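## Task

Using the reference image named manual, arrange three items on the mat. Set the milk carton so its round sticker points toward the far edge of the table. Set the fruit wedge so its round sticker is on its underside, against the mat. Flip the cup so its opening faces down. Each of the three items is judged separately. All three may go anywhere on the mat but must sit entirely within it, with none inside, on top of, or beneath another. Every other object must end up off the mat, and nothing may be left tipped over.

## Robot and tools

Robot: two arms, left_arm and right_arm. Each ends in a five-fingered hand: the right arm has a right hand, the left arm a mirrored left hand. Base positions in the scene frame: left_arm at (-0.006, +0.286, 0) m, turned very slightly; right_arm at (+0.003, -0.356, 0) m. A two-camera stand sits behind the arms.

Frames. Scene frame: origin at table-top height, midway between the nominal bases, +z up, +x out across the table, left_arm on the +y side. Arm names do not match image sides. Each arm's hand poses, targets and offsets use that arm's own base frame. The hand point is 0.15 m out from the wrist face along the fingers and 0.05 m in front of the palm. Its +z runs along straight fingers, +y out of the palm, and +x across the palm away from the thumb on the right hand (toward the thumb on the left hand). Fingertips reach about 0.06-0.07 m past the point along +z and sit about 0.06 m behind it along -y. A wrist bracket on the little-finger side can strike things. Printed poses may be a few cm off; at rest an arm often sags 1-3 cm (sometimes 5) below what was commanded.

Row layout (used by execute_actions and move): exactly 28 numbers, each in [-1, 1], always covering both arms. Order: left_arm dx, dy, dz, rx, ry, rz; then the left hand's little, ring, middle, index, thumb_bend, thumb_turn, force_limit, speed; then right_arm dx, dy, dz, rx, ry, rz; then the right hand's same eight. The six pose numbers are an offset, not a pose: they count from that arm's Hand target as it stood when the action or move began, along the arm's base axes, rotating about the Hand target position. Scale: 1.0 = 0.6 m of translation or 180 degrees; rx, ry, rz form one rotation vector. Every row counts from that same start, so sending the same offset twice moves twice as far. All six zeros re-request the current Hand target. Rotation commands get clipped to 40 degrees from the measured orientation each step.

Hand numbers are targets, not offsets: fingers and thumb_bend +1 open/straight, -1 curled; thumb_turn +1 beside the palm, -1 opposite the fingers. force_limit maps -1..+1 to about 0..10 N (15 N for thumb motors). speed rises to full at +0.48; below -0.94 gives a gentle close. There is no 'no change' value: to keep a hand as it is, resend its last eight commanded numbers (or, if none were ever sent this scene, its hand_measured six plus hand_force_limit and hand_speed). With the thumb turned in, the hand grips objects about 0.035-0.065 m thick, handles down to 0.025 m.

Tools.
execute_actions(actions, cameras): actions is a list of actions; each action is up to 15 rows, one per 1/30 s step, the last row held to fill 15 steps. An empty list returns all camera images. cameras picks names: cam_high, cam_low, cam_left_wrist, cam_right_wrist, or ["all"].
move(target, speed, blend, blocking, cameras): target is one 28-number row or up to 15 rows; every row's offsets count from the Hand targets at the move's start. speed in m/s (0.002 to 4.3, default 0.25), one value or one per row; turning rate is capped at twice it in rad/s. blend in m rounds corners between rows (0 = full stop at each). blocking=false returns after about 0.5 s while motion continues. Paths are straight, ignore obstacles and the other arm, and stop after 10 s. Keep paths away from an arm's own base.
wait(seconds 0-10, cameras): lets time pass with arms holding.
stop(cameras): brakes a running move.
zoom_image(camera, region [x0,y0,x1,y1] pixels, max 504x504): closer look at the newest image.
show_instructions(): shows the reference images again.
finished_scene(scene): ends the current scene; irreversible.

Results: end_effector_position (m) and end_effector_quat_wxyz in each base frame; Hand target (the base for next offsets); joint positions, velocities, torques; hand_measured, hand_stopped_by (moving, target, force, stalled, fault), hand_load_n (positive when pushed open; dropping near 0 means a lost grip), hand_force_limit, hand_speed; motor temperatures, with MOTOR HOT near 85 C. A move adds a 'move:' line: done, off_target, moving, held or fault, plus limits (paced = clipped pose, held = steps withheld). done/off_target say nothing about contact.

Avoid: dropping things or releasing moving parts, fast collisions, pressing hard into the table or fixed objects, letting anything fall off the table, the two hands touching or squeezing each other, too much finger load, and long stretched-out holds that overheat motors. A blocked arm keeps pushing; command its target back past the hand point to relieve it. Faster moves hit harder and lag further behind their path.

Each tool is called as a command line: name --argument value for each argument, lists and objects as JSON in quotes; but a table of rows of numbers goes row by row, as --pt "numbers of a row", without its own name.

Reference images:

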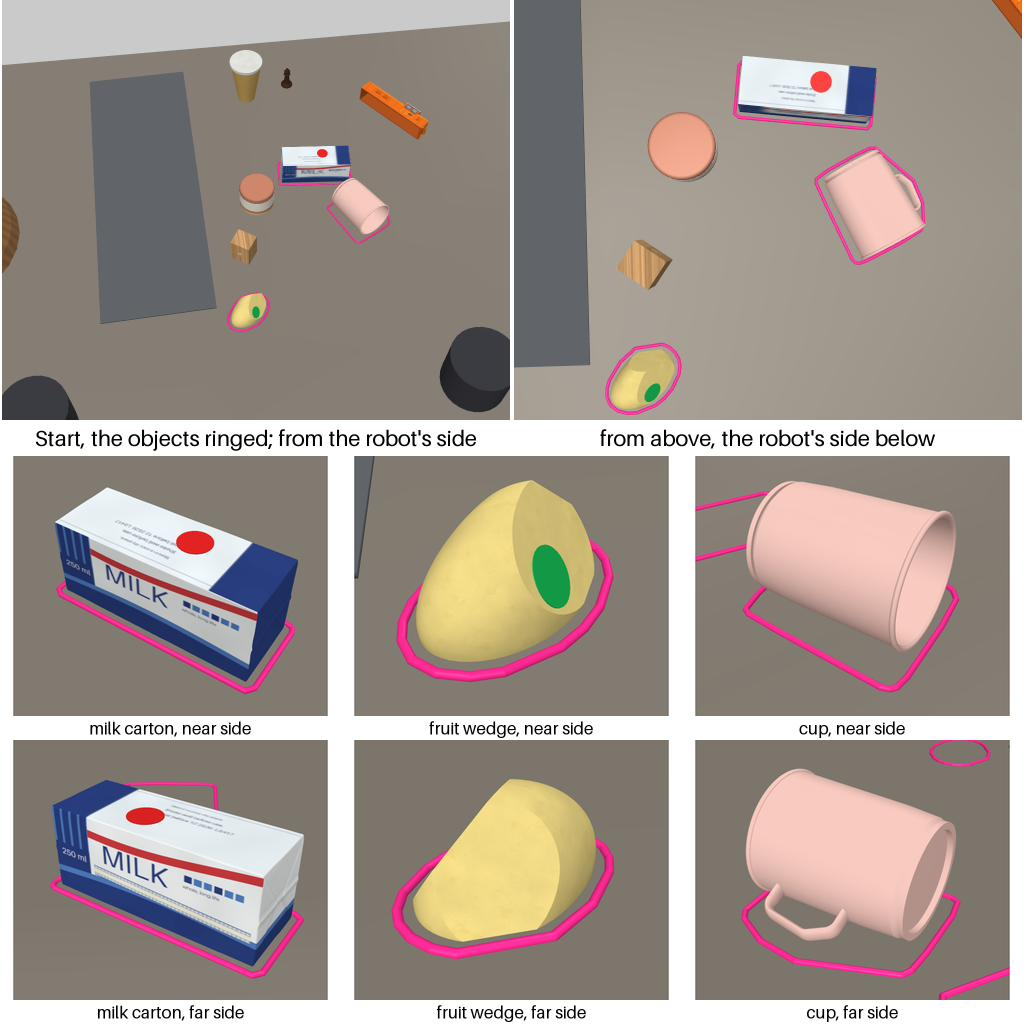

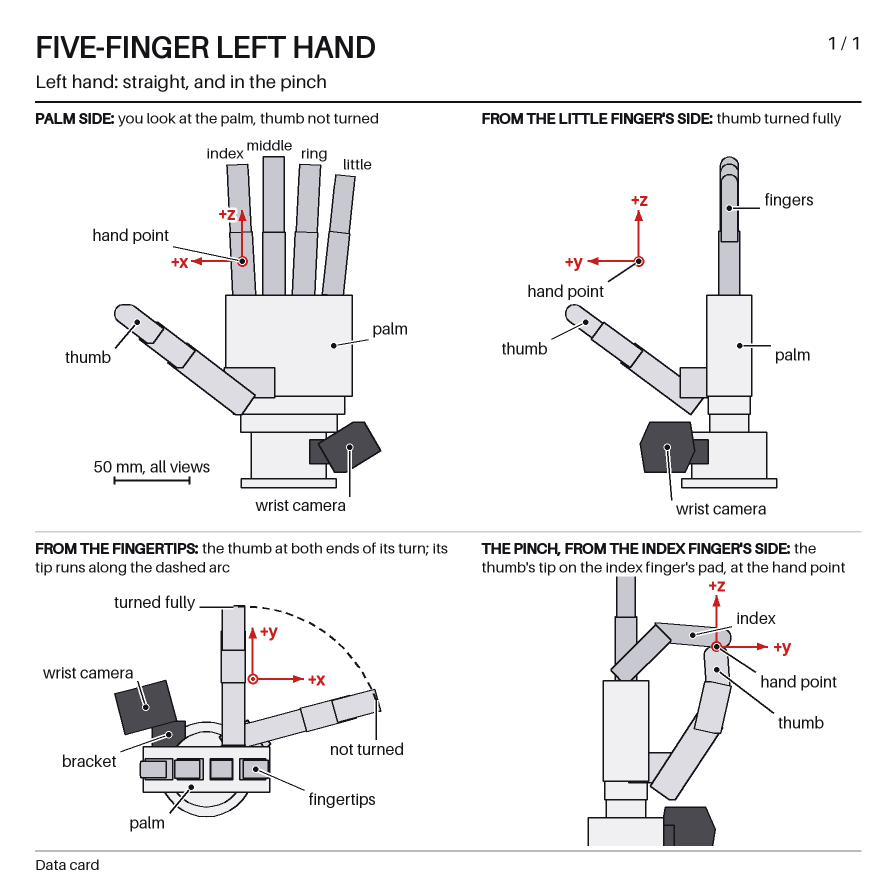

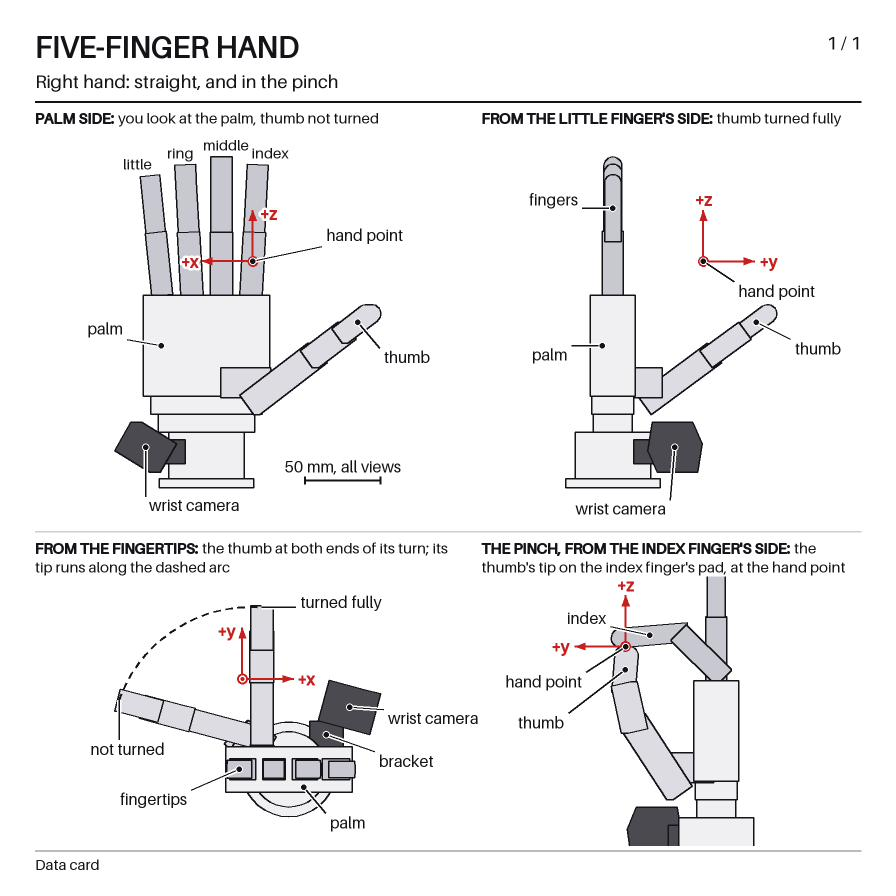

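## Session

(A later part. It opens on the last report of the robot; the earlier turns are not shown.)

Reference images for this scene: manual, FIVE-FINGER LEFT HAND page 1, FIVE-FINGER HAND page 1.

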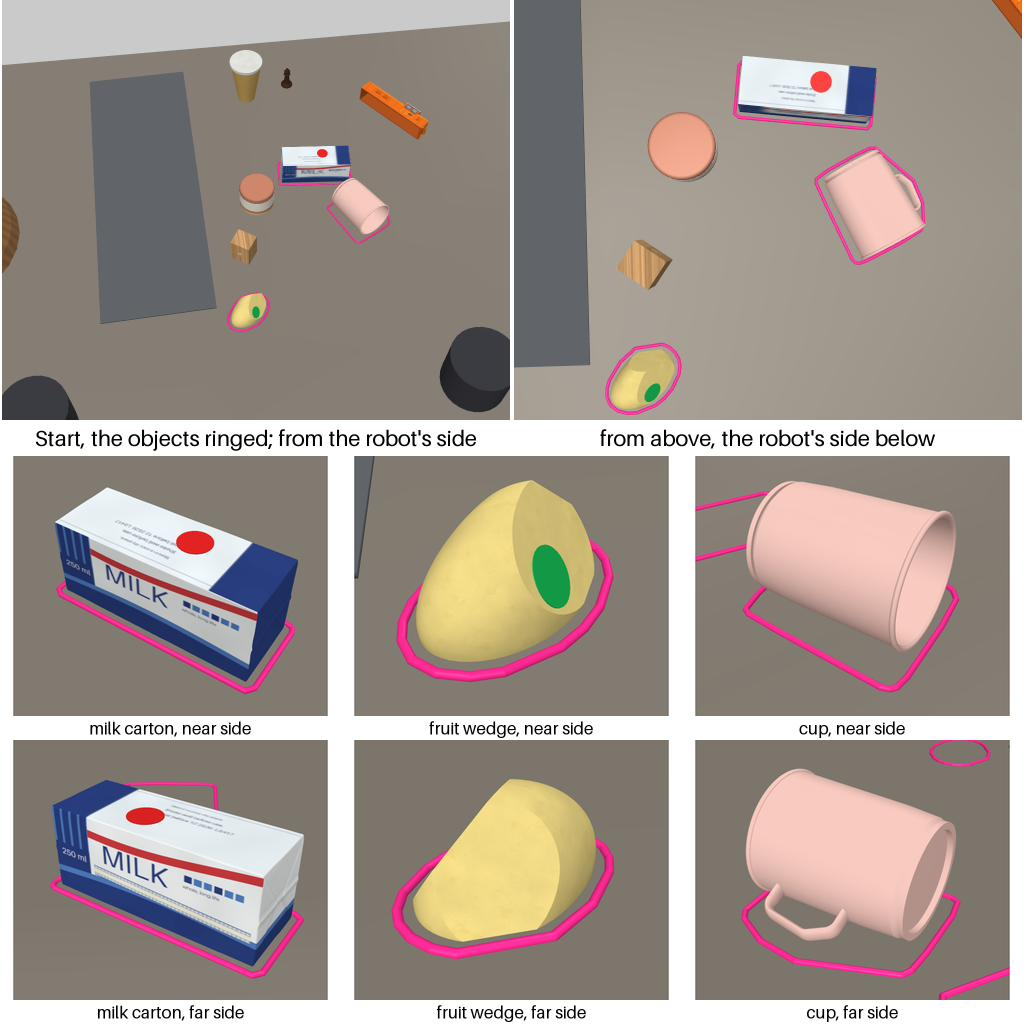

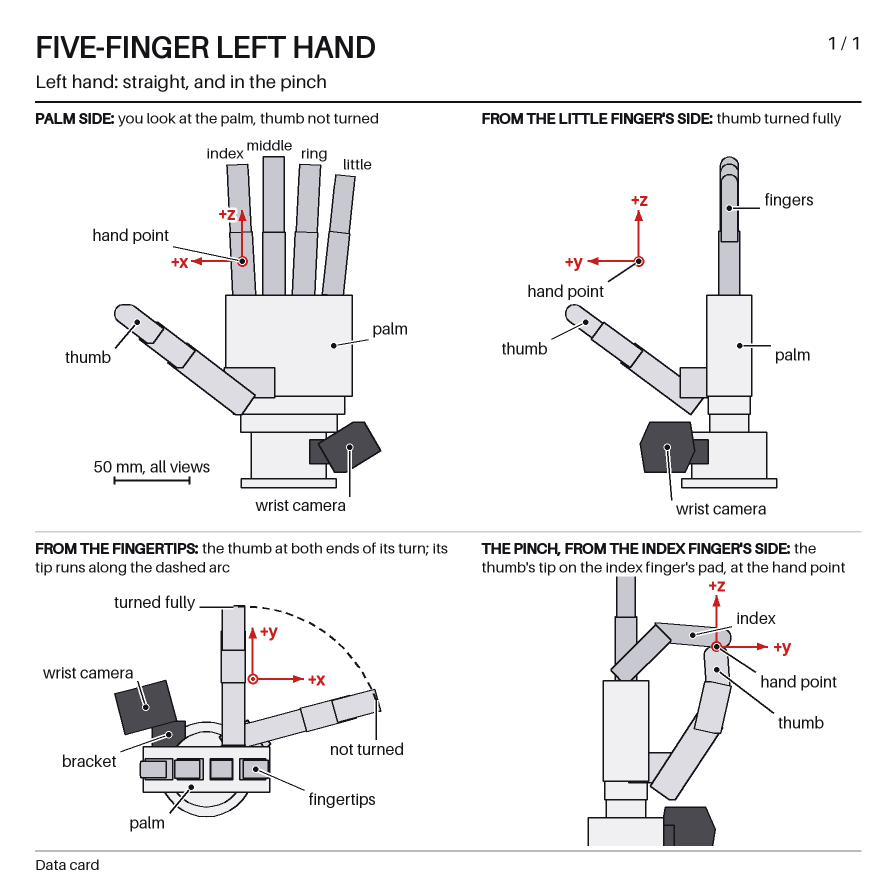

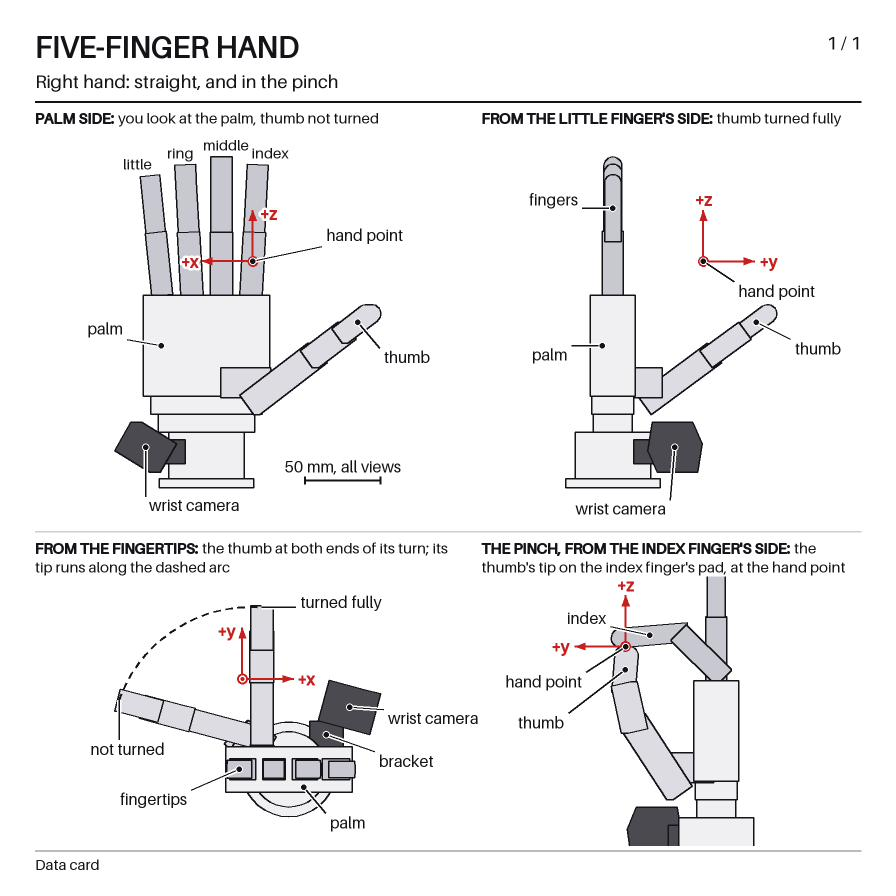

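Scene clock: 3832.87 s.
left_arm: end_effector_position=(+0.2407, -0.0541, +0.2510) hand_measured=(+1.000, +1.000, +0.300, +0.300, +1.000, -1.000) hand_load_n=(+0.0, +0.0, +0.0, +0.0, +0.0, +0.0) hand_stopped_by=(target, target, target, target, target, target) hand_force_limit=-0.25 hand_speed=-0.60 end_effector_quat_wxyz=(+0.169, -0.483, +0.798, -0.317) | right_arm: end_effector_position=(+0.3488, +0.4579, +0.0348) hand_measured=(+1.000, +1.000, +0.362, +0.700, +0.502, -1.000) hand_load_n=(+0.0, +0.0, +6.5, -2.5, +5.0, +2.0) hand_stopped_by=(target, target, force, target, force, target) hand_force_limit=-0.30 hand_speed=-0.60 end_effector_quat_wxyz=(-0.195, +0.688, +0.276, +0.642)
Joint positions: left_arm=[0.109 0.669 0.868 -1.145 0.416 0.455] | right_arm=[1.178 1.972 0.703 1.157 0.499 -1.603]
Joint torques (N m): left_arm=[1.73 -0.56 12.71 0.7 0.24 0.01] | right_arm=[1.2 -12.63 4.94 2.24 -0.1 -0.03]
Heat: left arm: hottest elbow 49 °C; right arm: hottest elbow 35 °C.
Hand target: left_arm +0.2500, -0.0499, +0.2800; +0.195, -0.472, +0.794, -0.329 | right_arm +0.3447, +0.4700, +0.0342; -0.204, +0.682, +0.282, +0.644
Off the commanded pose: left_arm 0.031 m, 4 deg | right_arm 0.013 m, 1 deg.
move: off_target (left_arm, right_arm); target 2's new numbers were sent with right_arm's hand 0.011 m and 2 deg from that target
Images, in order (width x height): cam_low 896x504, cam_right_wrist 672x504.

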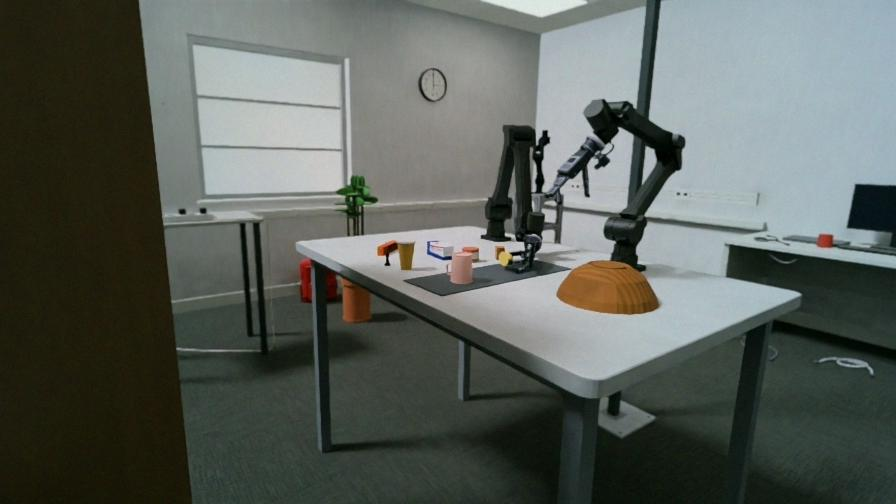

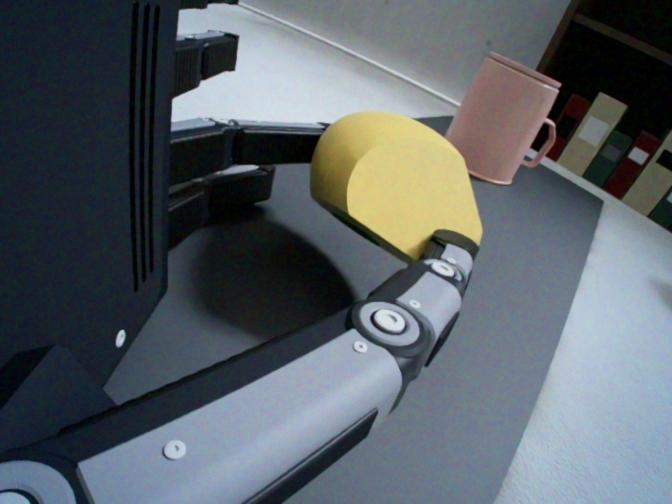

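move --target '[0,0,0,0,0,0,1,1,0.3,0.3,1,-1,-0.25,-0.6,0,0,0,0,0,0,1,1,0.8,0.7,0.95,-1,-0.3,-0.7]' --speed 0.06 --cameras '["cam_low","cam_right_wrist","cam_high"]'

zoom_image --camera "cam_low" --region '[470, 225, 550, 285]'

zoom_image --camera "cam_high" --region '[330, 130, 430, 230]'

Scene clock: 3847.33 s.
left_arm: end_effector_position=(+0.2407, -0.0541, +0.2510) hand_measured=(+1.000, +1.000, +0.300, +0.300, +1.000, -1.000) hand_load_n=(+0.0, +0.0, +0.0, +0.0, +0.0, +0.0) hand_stopped_by=(target, target, target, target, target, target) hand_force_limit=-0.25 hand_speed=-0.60 end_effector_quat_wxyz=(+0.169, -0.483, +0.798, -0.317) | right_arm: end_effector_position=(+0.3488, +0.4578, +0.0349) hand_measured=(+1.000, +1.000, +0.800, +0.700, +0.950, -1.000) hand_load_n=(+0.0, +0.0, +0.0, -2.0, +0.0, +0.0) hand_stopped_by=(target, target, target, target, target, target) hand_force_limit=-0.30 hand_speed=-0.70 end_effector_quat_wxyz=(-0.195, +0.688, +0.277, +0.642)
Joint positions: left_arm=[0.109 0.669 0.868 -1.145 0.416 0.455] | right_arm=[1.178 1.972 0.703 1.157 0.499 -1.605]
Joint torques (N m): left_arm=[1.73 -0.62 12.71 0.7 0.24 0.01] | right_arm=[1.08 -12.75 4.94 2.25 -0.09 -0.03]
Heat: left arm: hottest elbow 49 °C; right arm: hottest elbow 35 °C.
Hand target: left_arm +0.2500, -0.0499, +0.2800; +0.195, -0.472, +0.794, -0.329 | right_arm +0.3447, +0.4700, +0.0342; -0.204, +0.682, +0.282, +0.644
Off the commanded pose: left_arm 0.031 m, 4 deg | right_arm 0.013 m, 1 deg.
move: off_target (left_arm, right_arm)
Images, in order (width x height): cam_high 896x504, cam_low 896x504, cam_right_wrist 672x504.

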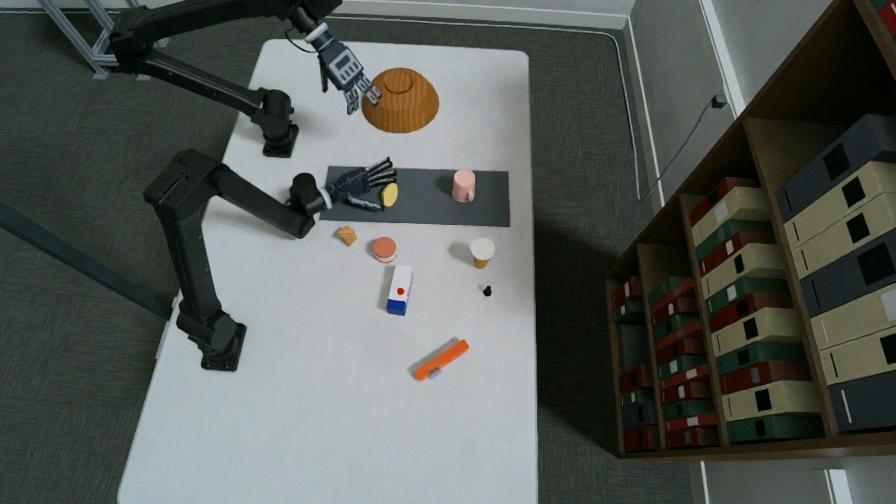

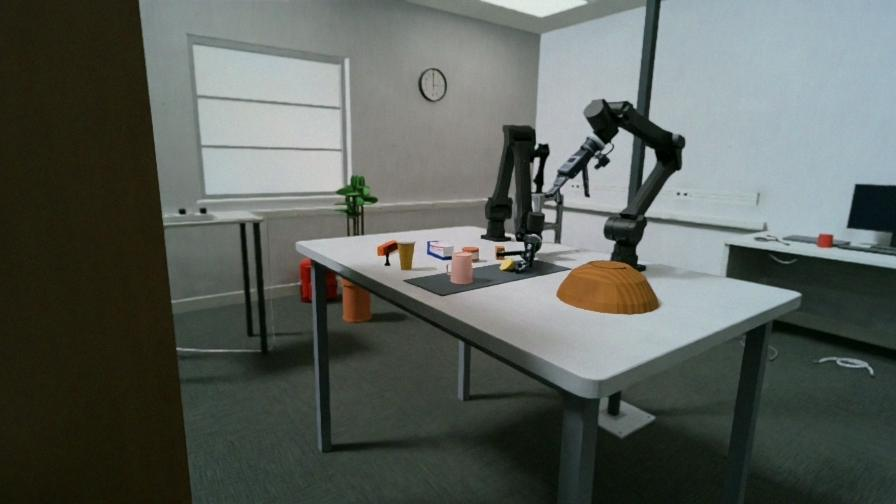

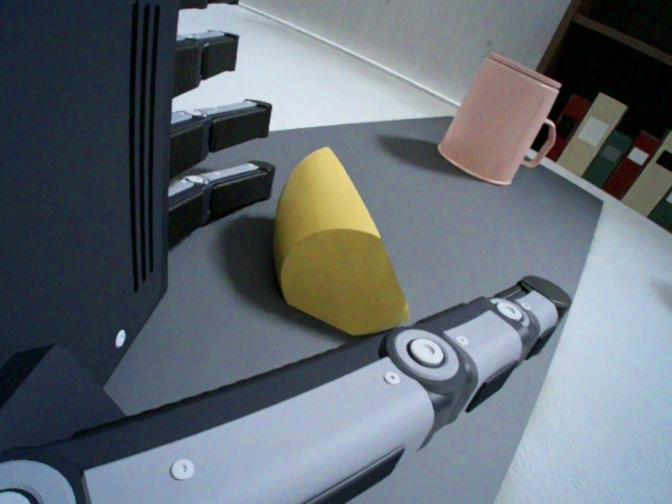

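Scaled by 6.300 from the camera's 896x504 image, which has a finer 1280x720 frame.

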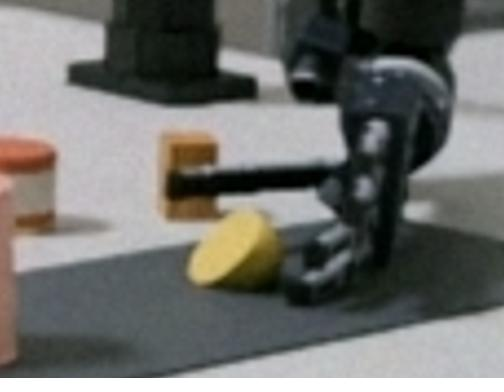

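Scaled by 5.040 from the camera's 896x504 image, which has a finer 1280x720 frame.

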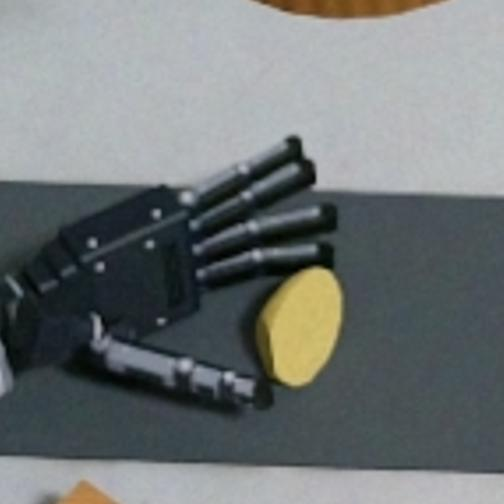

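move --pt "0 0 0 0 0 0 1 1 0.3 0.3 1 -1 -0.25 -0.6 -0.05 0 0.02 0 0 0 1 1 0.8 0.7 0.95 -1 -0.3 -0.7" --pt "0 0 0 0 0 0 1 1 0.3 0.3 1 -1 -0.25 -0.6 -0.2167 -0.0417 0.05 0 0 0 1 1 0.8 0.7 0.95 -1 -0.3 -0.7" --pt "0 0 0 0 0 0 1 1 0.3 0.3 1 -1 -0.25 -0.6 -0.158 -0.283 0.377 0.2316 0.1457 -0.1836 1 1 0.8 0.7 0.95 -1 -0.3 -0.7" --pt "0 0 0 0 0 0 1 1 0.3 0.3 1 -1 -0.25 -0.6 0.1305 -0.4058 0.235 0.4631 0.2914 -0.3671 0.8 0.8 0.8 0.8 0.75 -1 -0.3 -0.4" --speed '[0.08,0.15,0.3,0.3]' --blend '[0.01,0.03,0.06,0]' --cameras '["cam_high","cam_right_wrist","cam_low"]'

zoom_image --camera "cam_high" --region '[330, 130, 430, 230]'

zoom_image --camera "cam_low" --region '[440, 225, 560, 300]'

Scene clock: 3965.23 s.
left_arm: end_effector_position=(+0.2407, -0.0541, +0.2510) hand_measured=(+1.000, +1.000, +0.300, +0.300, +1.000, -1.000) hand_load_n=(+0.0, +0.0, +0.0, +0.0, +0.0, +0.0) hand_stopped_by=(target, target, target, target, target, target) hand_force_limit=-0.25 hand_speed=-0.60 end_effector_quat_wxyz=(+0.169, -0.483, +0.798, -0.317) | right_arm: end_effector_position=(+0.4058, +0.2142, +0.1507) hand_measured=(+0.800, +0.800, +0.800, +0.800, +0.750, -1.000) hand_load_n=(+0.0, +0.0, +0.0, +0.0, +0.0, +0.0) hand_stopped_by=(target, target, target, target, target, target) hand_force_limit=-0.30 hand_speed=-0.40 end_effector_quat_wxyz=(-0.295, +0.618, -0.646, +0.336)
Joint positions: left_arm=[0.109 0.669 0.868 -1.145 0.416 0.455] | right_arm=[0.605 1.171 0.802 -0.403 0.536 0.419]
Joint torques (N m): left_arm=[1.73 -0.56 12.71 0.68 0.24 0.01] | right_arm=[-0.15 -7.3 14.17 1.18 0.13 0.26]
Heat: left arm: hottest elbow 50 °C; right arm: hottest elbow 34 °C.
Hand target: left_arm +0.2500, -0.0499, +0.2800; +0.195, -0.472, +0.794, -0.329 | right_arm +0.4230, +0.2265, +0.1752; -0.315, +0.605, -0.649, +0.338
Off the commanded pose: left_arm 0.031 m, 4 deg | right_arm 0.032 m, 3 deg.
move: off_target (left_arm, right_arm); target 4's new numbers were sent with right_arm's hand 0.032 m and 3 deg from that target
Images, in order (width x height): cam_high 896x504, cam_low 896x504, cam_right_wrist 672x504.

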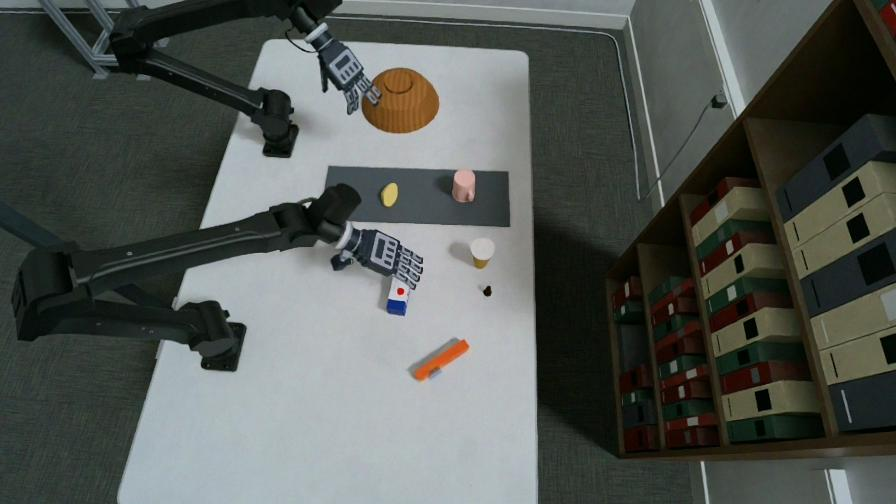

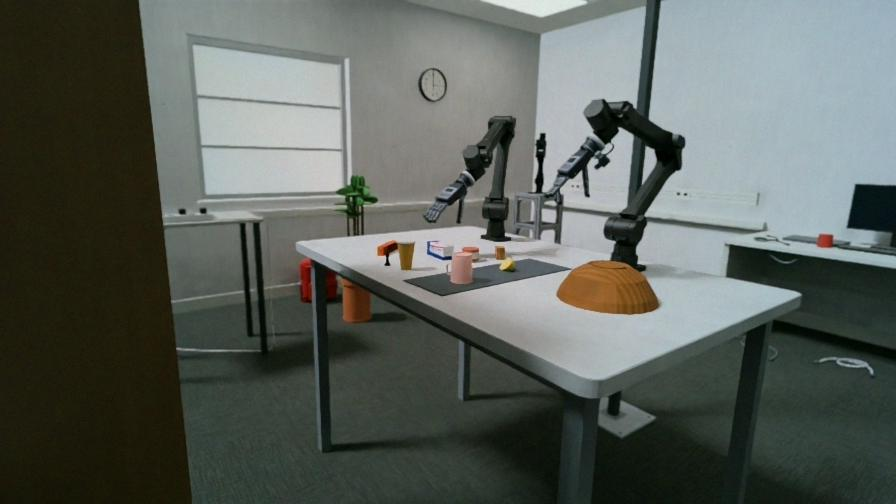

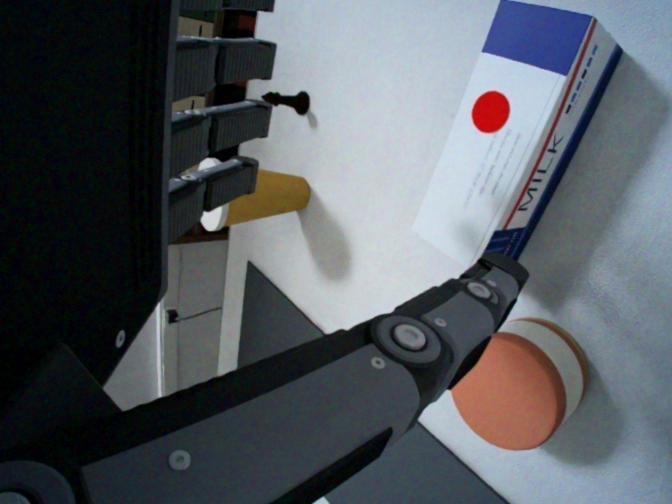

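Scaled by 5.040 from the camera's 896x504 image, which has a finer 1280x720 frame.

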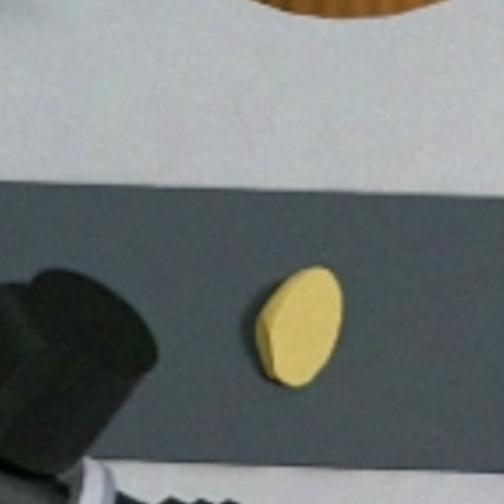

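Scaled by 4.200 from the camera's 896x504 image, which has a finer 1280x720 frame.

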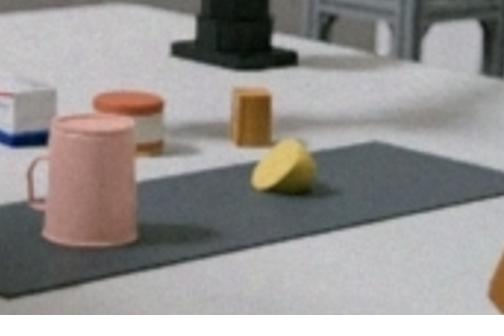

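execute_actions --actions '[]' --cameras '["cam_high","cam_right_wrist"]'

Scene clock: 4004.27 s.
left_arm: end_effector_position=(+0.2407, -0.0541, +0.2510) hand_measured=(+1.000, +1.000, +0.300, +0.300, +1.000, -1.000) hand_load_n=(+0.0, +0.0, +0.0, +0.0, +0.0, +0.0) hand_stopped_by=(target, target, target, target, target, target) hand_force_limit=-0.25 hand_speed=-0.60 end_effector_quat_wxyz=(+0.169, -0.483, +0.798, -0.317) | right_arm: end_effector_position=(+0.4058, +0.2142, +0.1507) hand_measured=(+0.800, +0.800, +0.800, +0.800, +0.750, -1.000) hand_load_n=(-0.5, +0.0, +0.0, -0.5, +0.0, +0.0) hand_stopped_by=(target, target, target, target, target, target) hand_force_limit=-0.30 hand_speed=-0.40 end_effector_quat_wxyz=(-0.295, +0.618, -0.646, +0.336)
Joint positions: left_arm=[0.109 0.669 0.868 -1.145 0.416 0.455] | right_arm=[0.605 1.171 0.802 -0.403 0.536 0.419]
Joint velocities: within noise
Joint torques (N m): left_arm=[1.73 -0.56 12.71 0.69 0.24 0.01] | right_arm=[-0.03 -7.24 14.19 1.2 0.14 0.25]
Motor temperatures (°C): left_arm=[23 27 50 22 24 25] | right_arm=[22 27 39 22 24 26]
Heat: left arm: hottest elbow 50 °C; right arm: hottest elbow 39 °C.
Hand target: left_arm +0.2500, -0.0499, +0.2800; +0.195, -0.472, +0.794, -0.329 | right_arm +0.4230, +0.2265, +0.1752; -0.315, +0.605, -0.649, +0.338
Off the commanded pose: left_arm 0.031 m, 4 deg | right_arm 0.032 m, 3 deg.
Images, in order (width x height): cam_high 896x504, cam_right_wrist 672x504.

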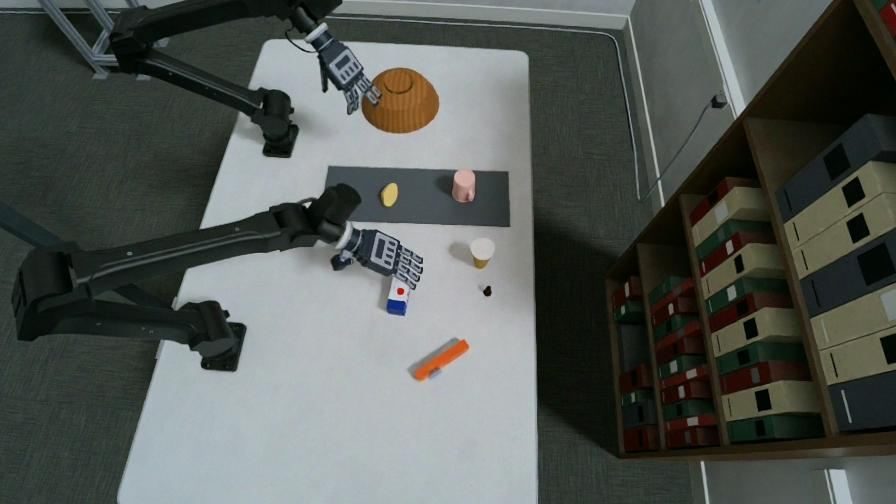

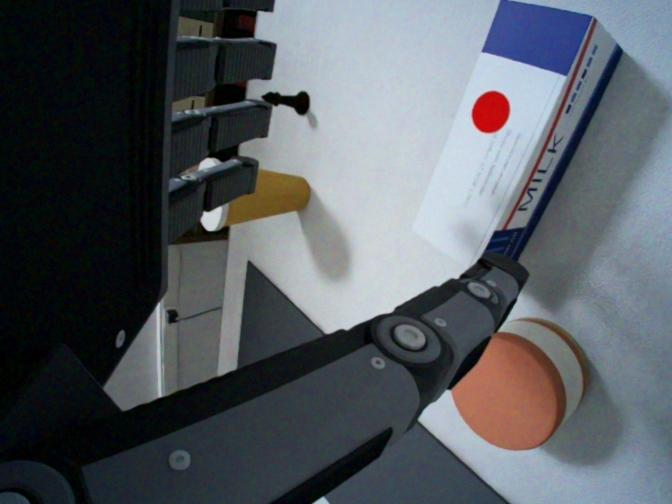

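move --pt "0 0 0 0 0 0 1 1 0.3 0.3 1 -1 -0.25 -0.6 0.0233 0.0167 -0.08 0 0 0 0.8 0.8 0.8 0.8 0.75 -1 -0.3 -0.4" --pt "0 0 0 0 0 0 1 1 0.3 0.3 1 -1 -0.25 -0.6 0.0233 0.0167 -0.142 0 0 0 0.8 0.8 0.8 0.8 0.75 -1 -0.3 -0.4" --speed 0.1 --blend 0.03 --cameras '["cam_high","cam_right_wrist"]'

Scene clock: 4040.60 s.
left_arm: end_effector_position=(+0.2407, -0.0541, +0.2510) hand_measured=(+1.000, +1.000, +0.300, +0.300, +1.000, -1.000) hand_load_n=(+0.0, +0.0, +0.0, -0.5, +0.0, +0.0) hand_stopped_by=(target, target, target, target, target, target) hand_force_limit=-0.25 hand_speed=-0.60 end_effector_quat_wxyz=(+0.169, -0.483, +0.798, -0.317) | right_arm: end_effector_position=(+0.4303, +0.2313, +0.0860) hand_measured=(+0.800, +0.800, +0.800, +0.800, +0.750, -1.000) hand_load_n=(+0.0, +0.0, +0.0, +0.0, +0.0, +0.0) hand_stopped_by=(target, target, target, target, target, target) hand_force_limit=-0.30 hand_speed=-0.40 end_effector_quat_wxyz=(-0.303, +0.614, -0.646, +0.337)
Joint positions: left_arm=[0.109 0.669 0.868 -1.145 0.416 0.455] | right_arm=[0.605 1.344 0.749 -0.158 0.536 0.42]
Joint torques (N m): left_arm=[1.73 -0.56 12.72 0.69 0.24 0.01] | right_arm=[0.03 -9 8.66 2.28 0.16 0.24]
Heat: left arm: hottest elbow 50 °C; right arm: hottest elbow 42 °C.
Hand target: left_arm +0.2500, -0.0499, +0.2800; +0.195, -0.472, +0.794, -0.329 | right_arm +0.4370, +0.2365, +0.0900; -0.315, +0.605, -0.649, +0.338
Off the commanded pose: left_arm 0.031 m, 4 deg | right_arm 0.009 m, 2 deg.
move: off_target (left_arm); blend cut to 0.0186 m at target 1
Images, in order (width x height): cam_high 896x504, cam_right_wrist 672x504.

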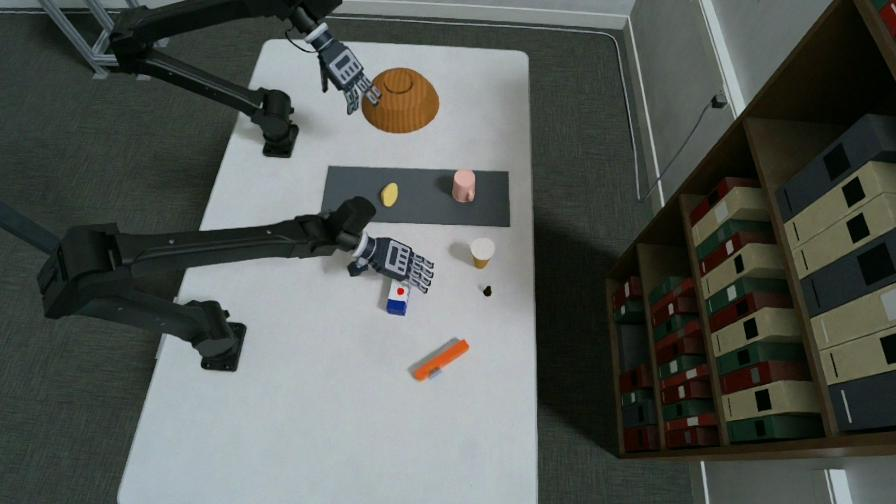

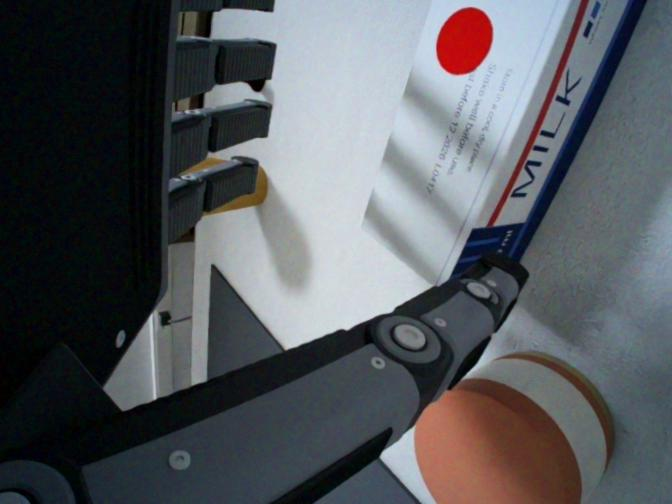

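move --target '[0,0,0,0,0,0,1,1,0.3,0.3,1,-1,-0.25,-0.6,-0.0175,-0.0135,-0.062,0,0,0,0.8,0.8,0.8,0.8,0.75,-1,-0.3,-0.4]' --speed 0.08 --cameras '["cam_high","cam_right_wrist","cam_low"]'

Scene clock: 4053.90 s.
left_arm: end_effector_position=(+0.2407, -0.0541, +0.2510) hand_measured=(+1.000, +1.000, +0.300, +0.300, +1.000, -1.000) hand_load_n=(+0.0, +0.0, +0.0, +0.0, +0.0, +0.0) hand_stopped_by=(target, target, target, target, target, target) hand_force_limit=-0.25 hand_speed=-0.60 end_effector_quat_wxyz=(+0.169, -0.483, +0.798, -0.317) | right_arm: end_effector_position=(+0.4204, +0.2244, +0.0510) hand_measured=(+0.800, +0.800, +0.800, +0.800, +0.750, -1.000) hand_load_n=(+0.0, +0.0, +0.0, -0.5, +0.0, +0.0) hand_stopped_by=(target, target, target, target, target, target) hand_force_limit=-0.30 hand_speed=-0.40 end_effector_quat_wxyz=(-0.305, +0.613, -0.646, +0.337)
Joint positions: left_arm=[0.109 0.669 0.868 -1.145 0.416 0.455] | right_arm=[0.605 1.383 0.667 -0.034 0.536 0.42]
Joint torques (N m): left_arm=[1.79 -0.5 12.71 0.69 0.24 0.01] | right_arm=[-0.15 -8.76 7.82 2.28 0.12 0.23]
Heat: left arm: hottest elbow 50 °C; right arm: hottest elbow 42 °C.
Hand target: left_arm +0.2500, -0.0499, +0.2800; +0.195, -0.472, +0.794, -0.329 | right_arm +0.4265, +0.2284, +0.0528; -0.315, +0.605, -0.649, +0.338
Off the commanded pose: left_arm 0.031 m, 4 deg | right_arm 0.007 m, 1 deg.
move: off_target (left_arm)
Images, in order (width x height): cam_high 896x504, cam_low 896x504, cam_right_wrist 672x504.

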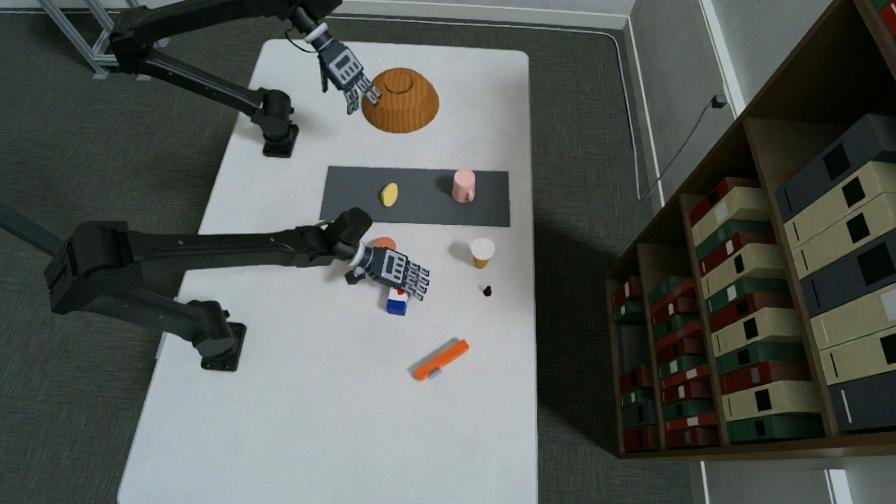

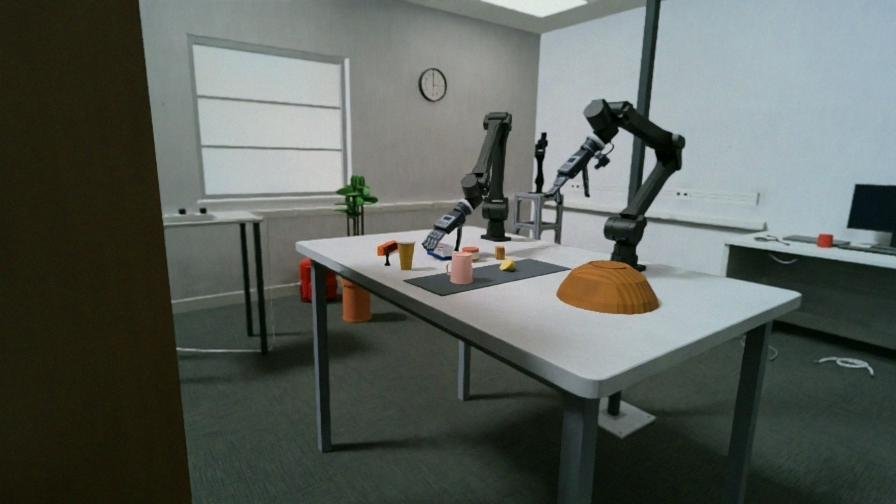

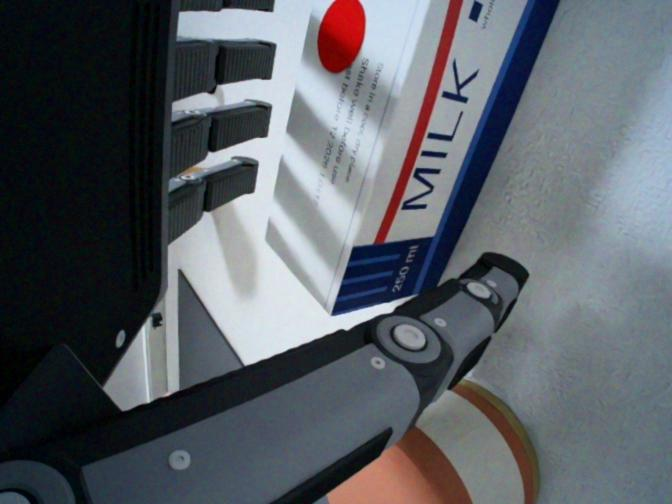

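move --pt "0 0 0 0 0 0 1 1 0.3 0.3 1 -1 -0.25 -0.6 0 0 0.1 0 0 0 0.8 0.8 0.8 0.8 0.75 -1 -0.3 -0.4" --pt "0 0 0 0 0 0 1 1 0.3 0.3 1 -1 -0.25 -0.6 0.0017 0.01 0.1 -0.0097 -0.1386 0 0.6 0.6 0.6 0.6 0.5 -1 -0.3 -0.4" --speed 0.15 --cameras '["cam_high","cam_right_wrist"]'

Scene clock: 4361.37 s.
left_arm: end_effector_position=(+0.2407, -0.0541, +0.2510) hand_measured=(+1.000, +1.000, +0.300, +0.300, +1.000, -1.000) hand_load_n=(+0.0, +0.0, +0.0, +0.0, +0.0, +0.0) hand_stopped_by=(target, target, target, target, target, target) hand_force_limit=-0.25 hand_speed=-0.60 end_effector_quat_wxyz=(+0.169, -0.483, +0.798, -0.317) | right_arm: end_effector_position=(+0.4275, +0.2281, +0.1114) hand_measured=(+0.600, +0.600, +0.600, +0.600, +0.500, -1.000) hand_load_n=(+0.0, +0.0, +0.0, +0.0, +0.0, +0.0) hand_stopped_by=(target, target, target, target, target, target) hand_force_limit=-0.30 hand_speed=-0.40 end_effector_quat_wxyz=(+0.435, -0.520, +0.568, -0.466)
Joint positions: left_arm=[0.109 0.669 0.868 -1.145 0.416 0.455] | right_arm=[0.71 1.343 0.486 0.592 0.772 0.196]
Joint torques (N m): left_arm=[1.73 -0.62 12.71 0.69 0.24 0.01] | right_arm=[1.26 -7.36 6.83 2.54 0.24 -0.06]
Heat: left arm: hottest elbow 51 °C; right arm: hottest elbow 37 °C.
Hand target: left_arm +0.2500, -0.0499, +0.2800; +0.195, -0.472, +0.794, -0.329 | right_arm +0.4275, +0.2344, +0.1128; +0.438, -0.522, +0.561, -0.470
Off the commanded pose: left_arm 0.031 m, 4 deg | right_arm 0.006 m, 1 deg.
move: off_target (left_arm)
Images, in order (width x height): cam_high 896x504, cam_right_wrist 672x504.

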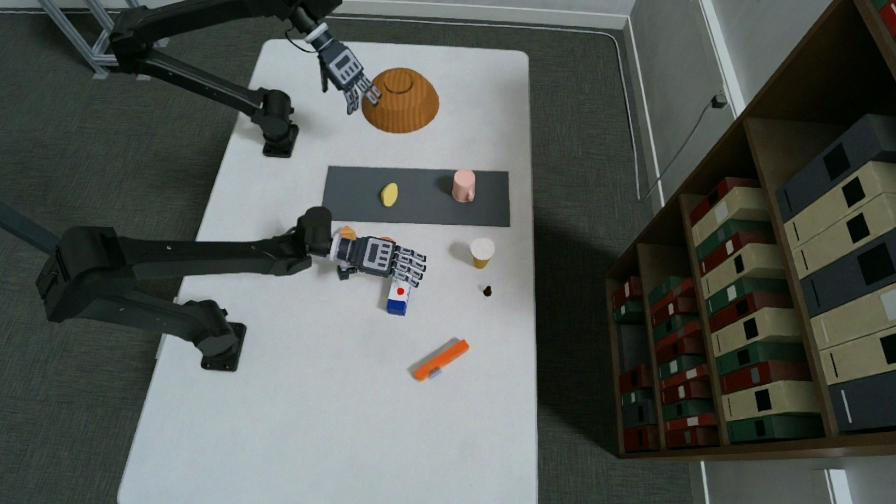

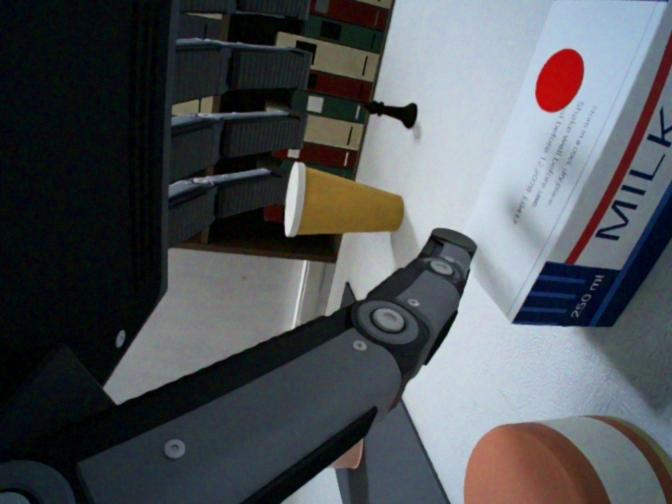

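zoom_image --camera "cam_high" --region '[330, 210, 450, 330]'

Scaled by 4.200 from the camera's 896x504 image, which has a finer 1280x720 frame.

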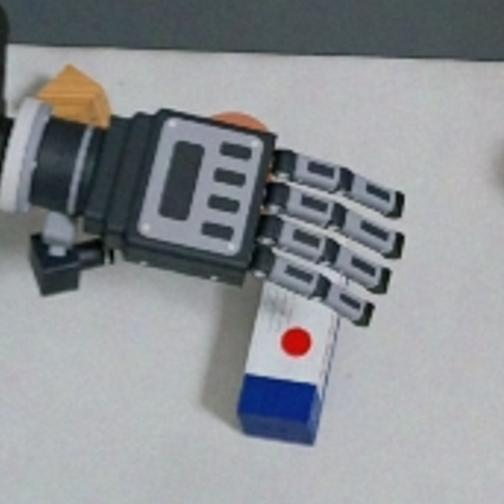

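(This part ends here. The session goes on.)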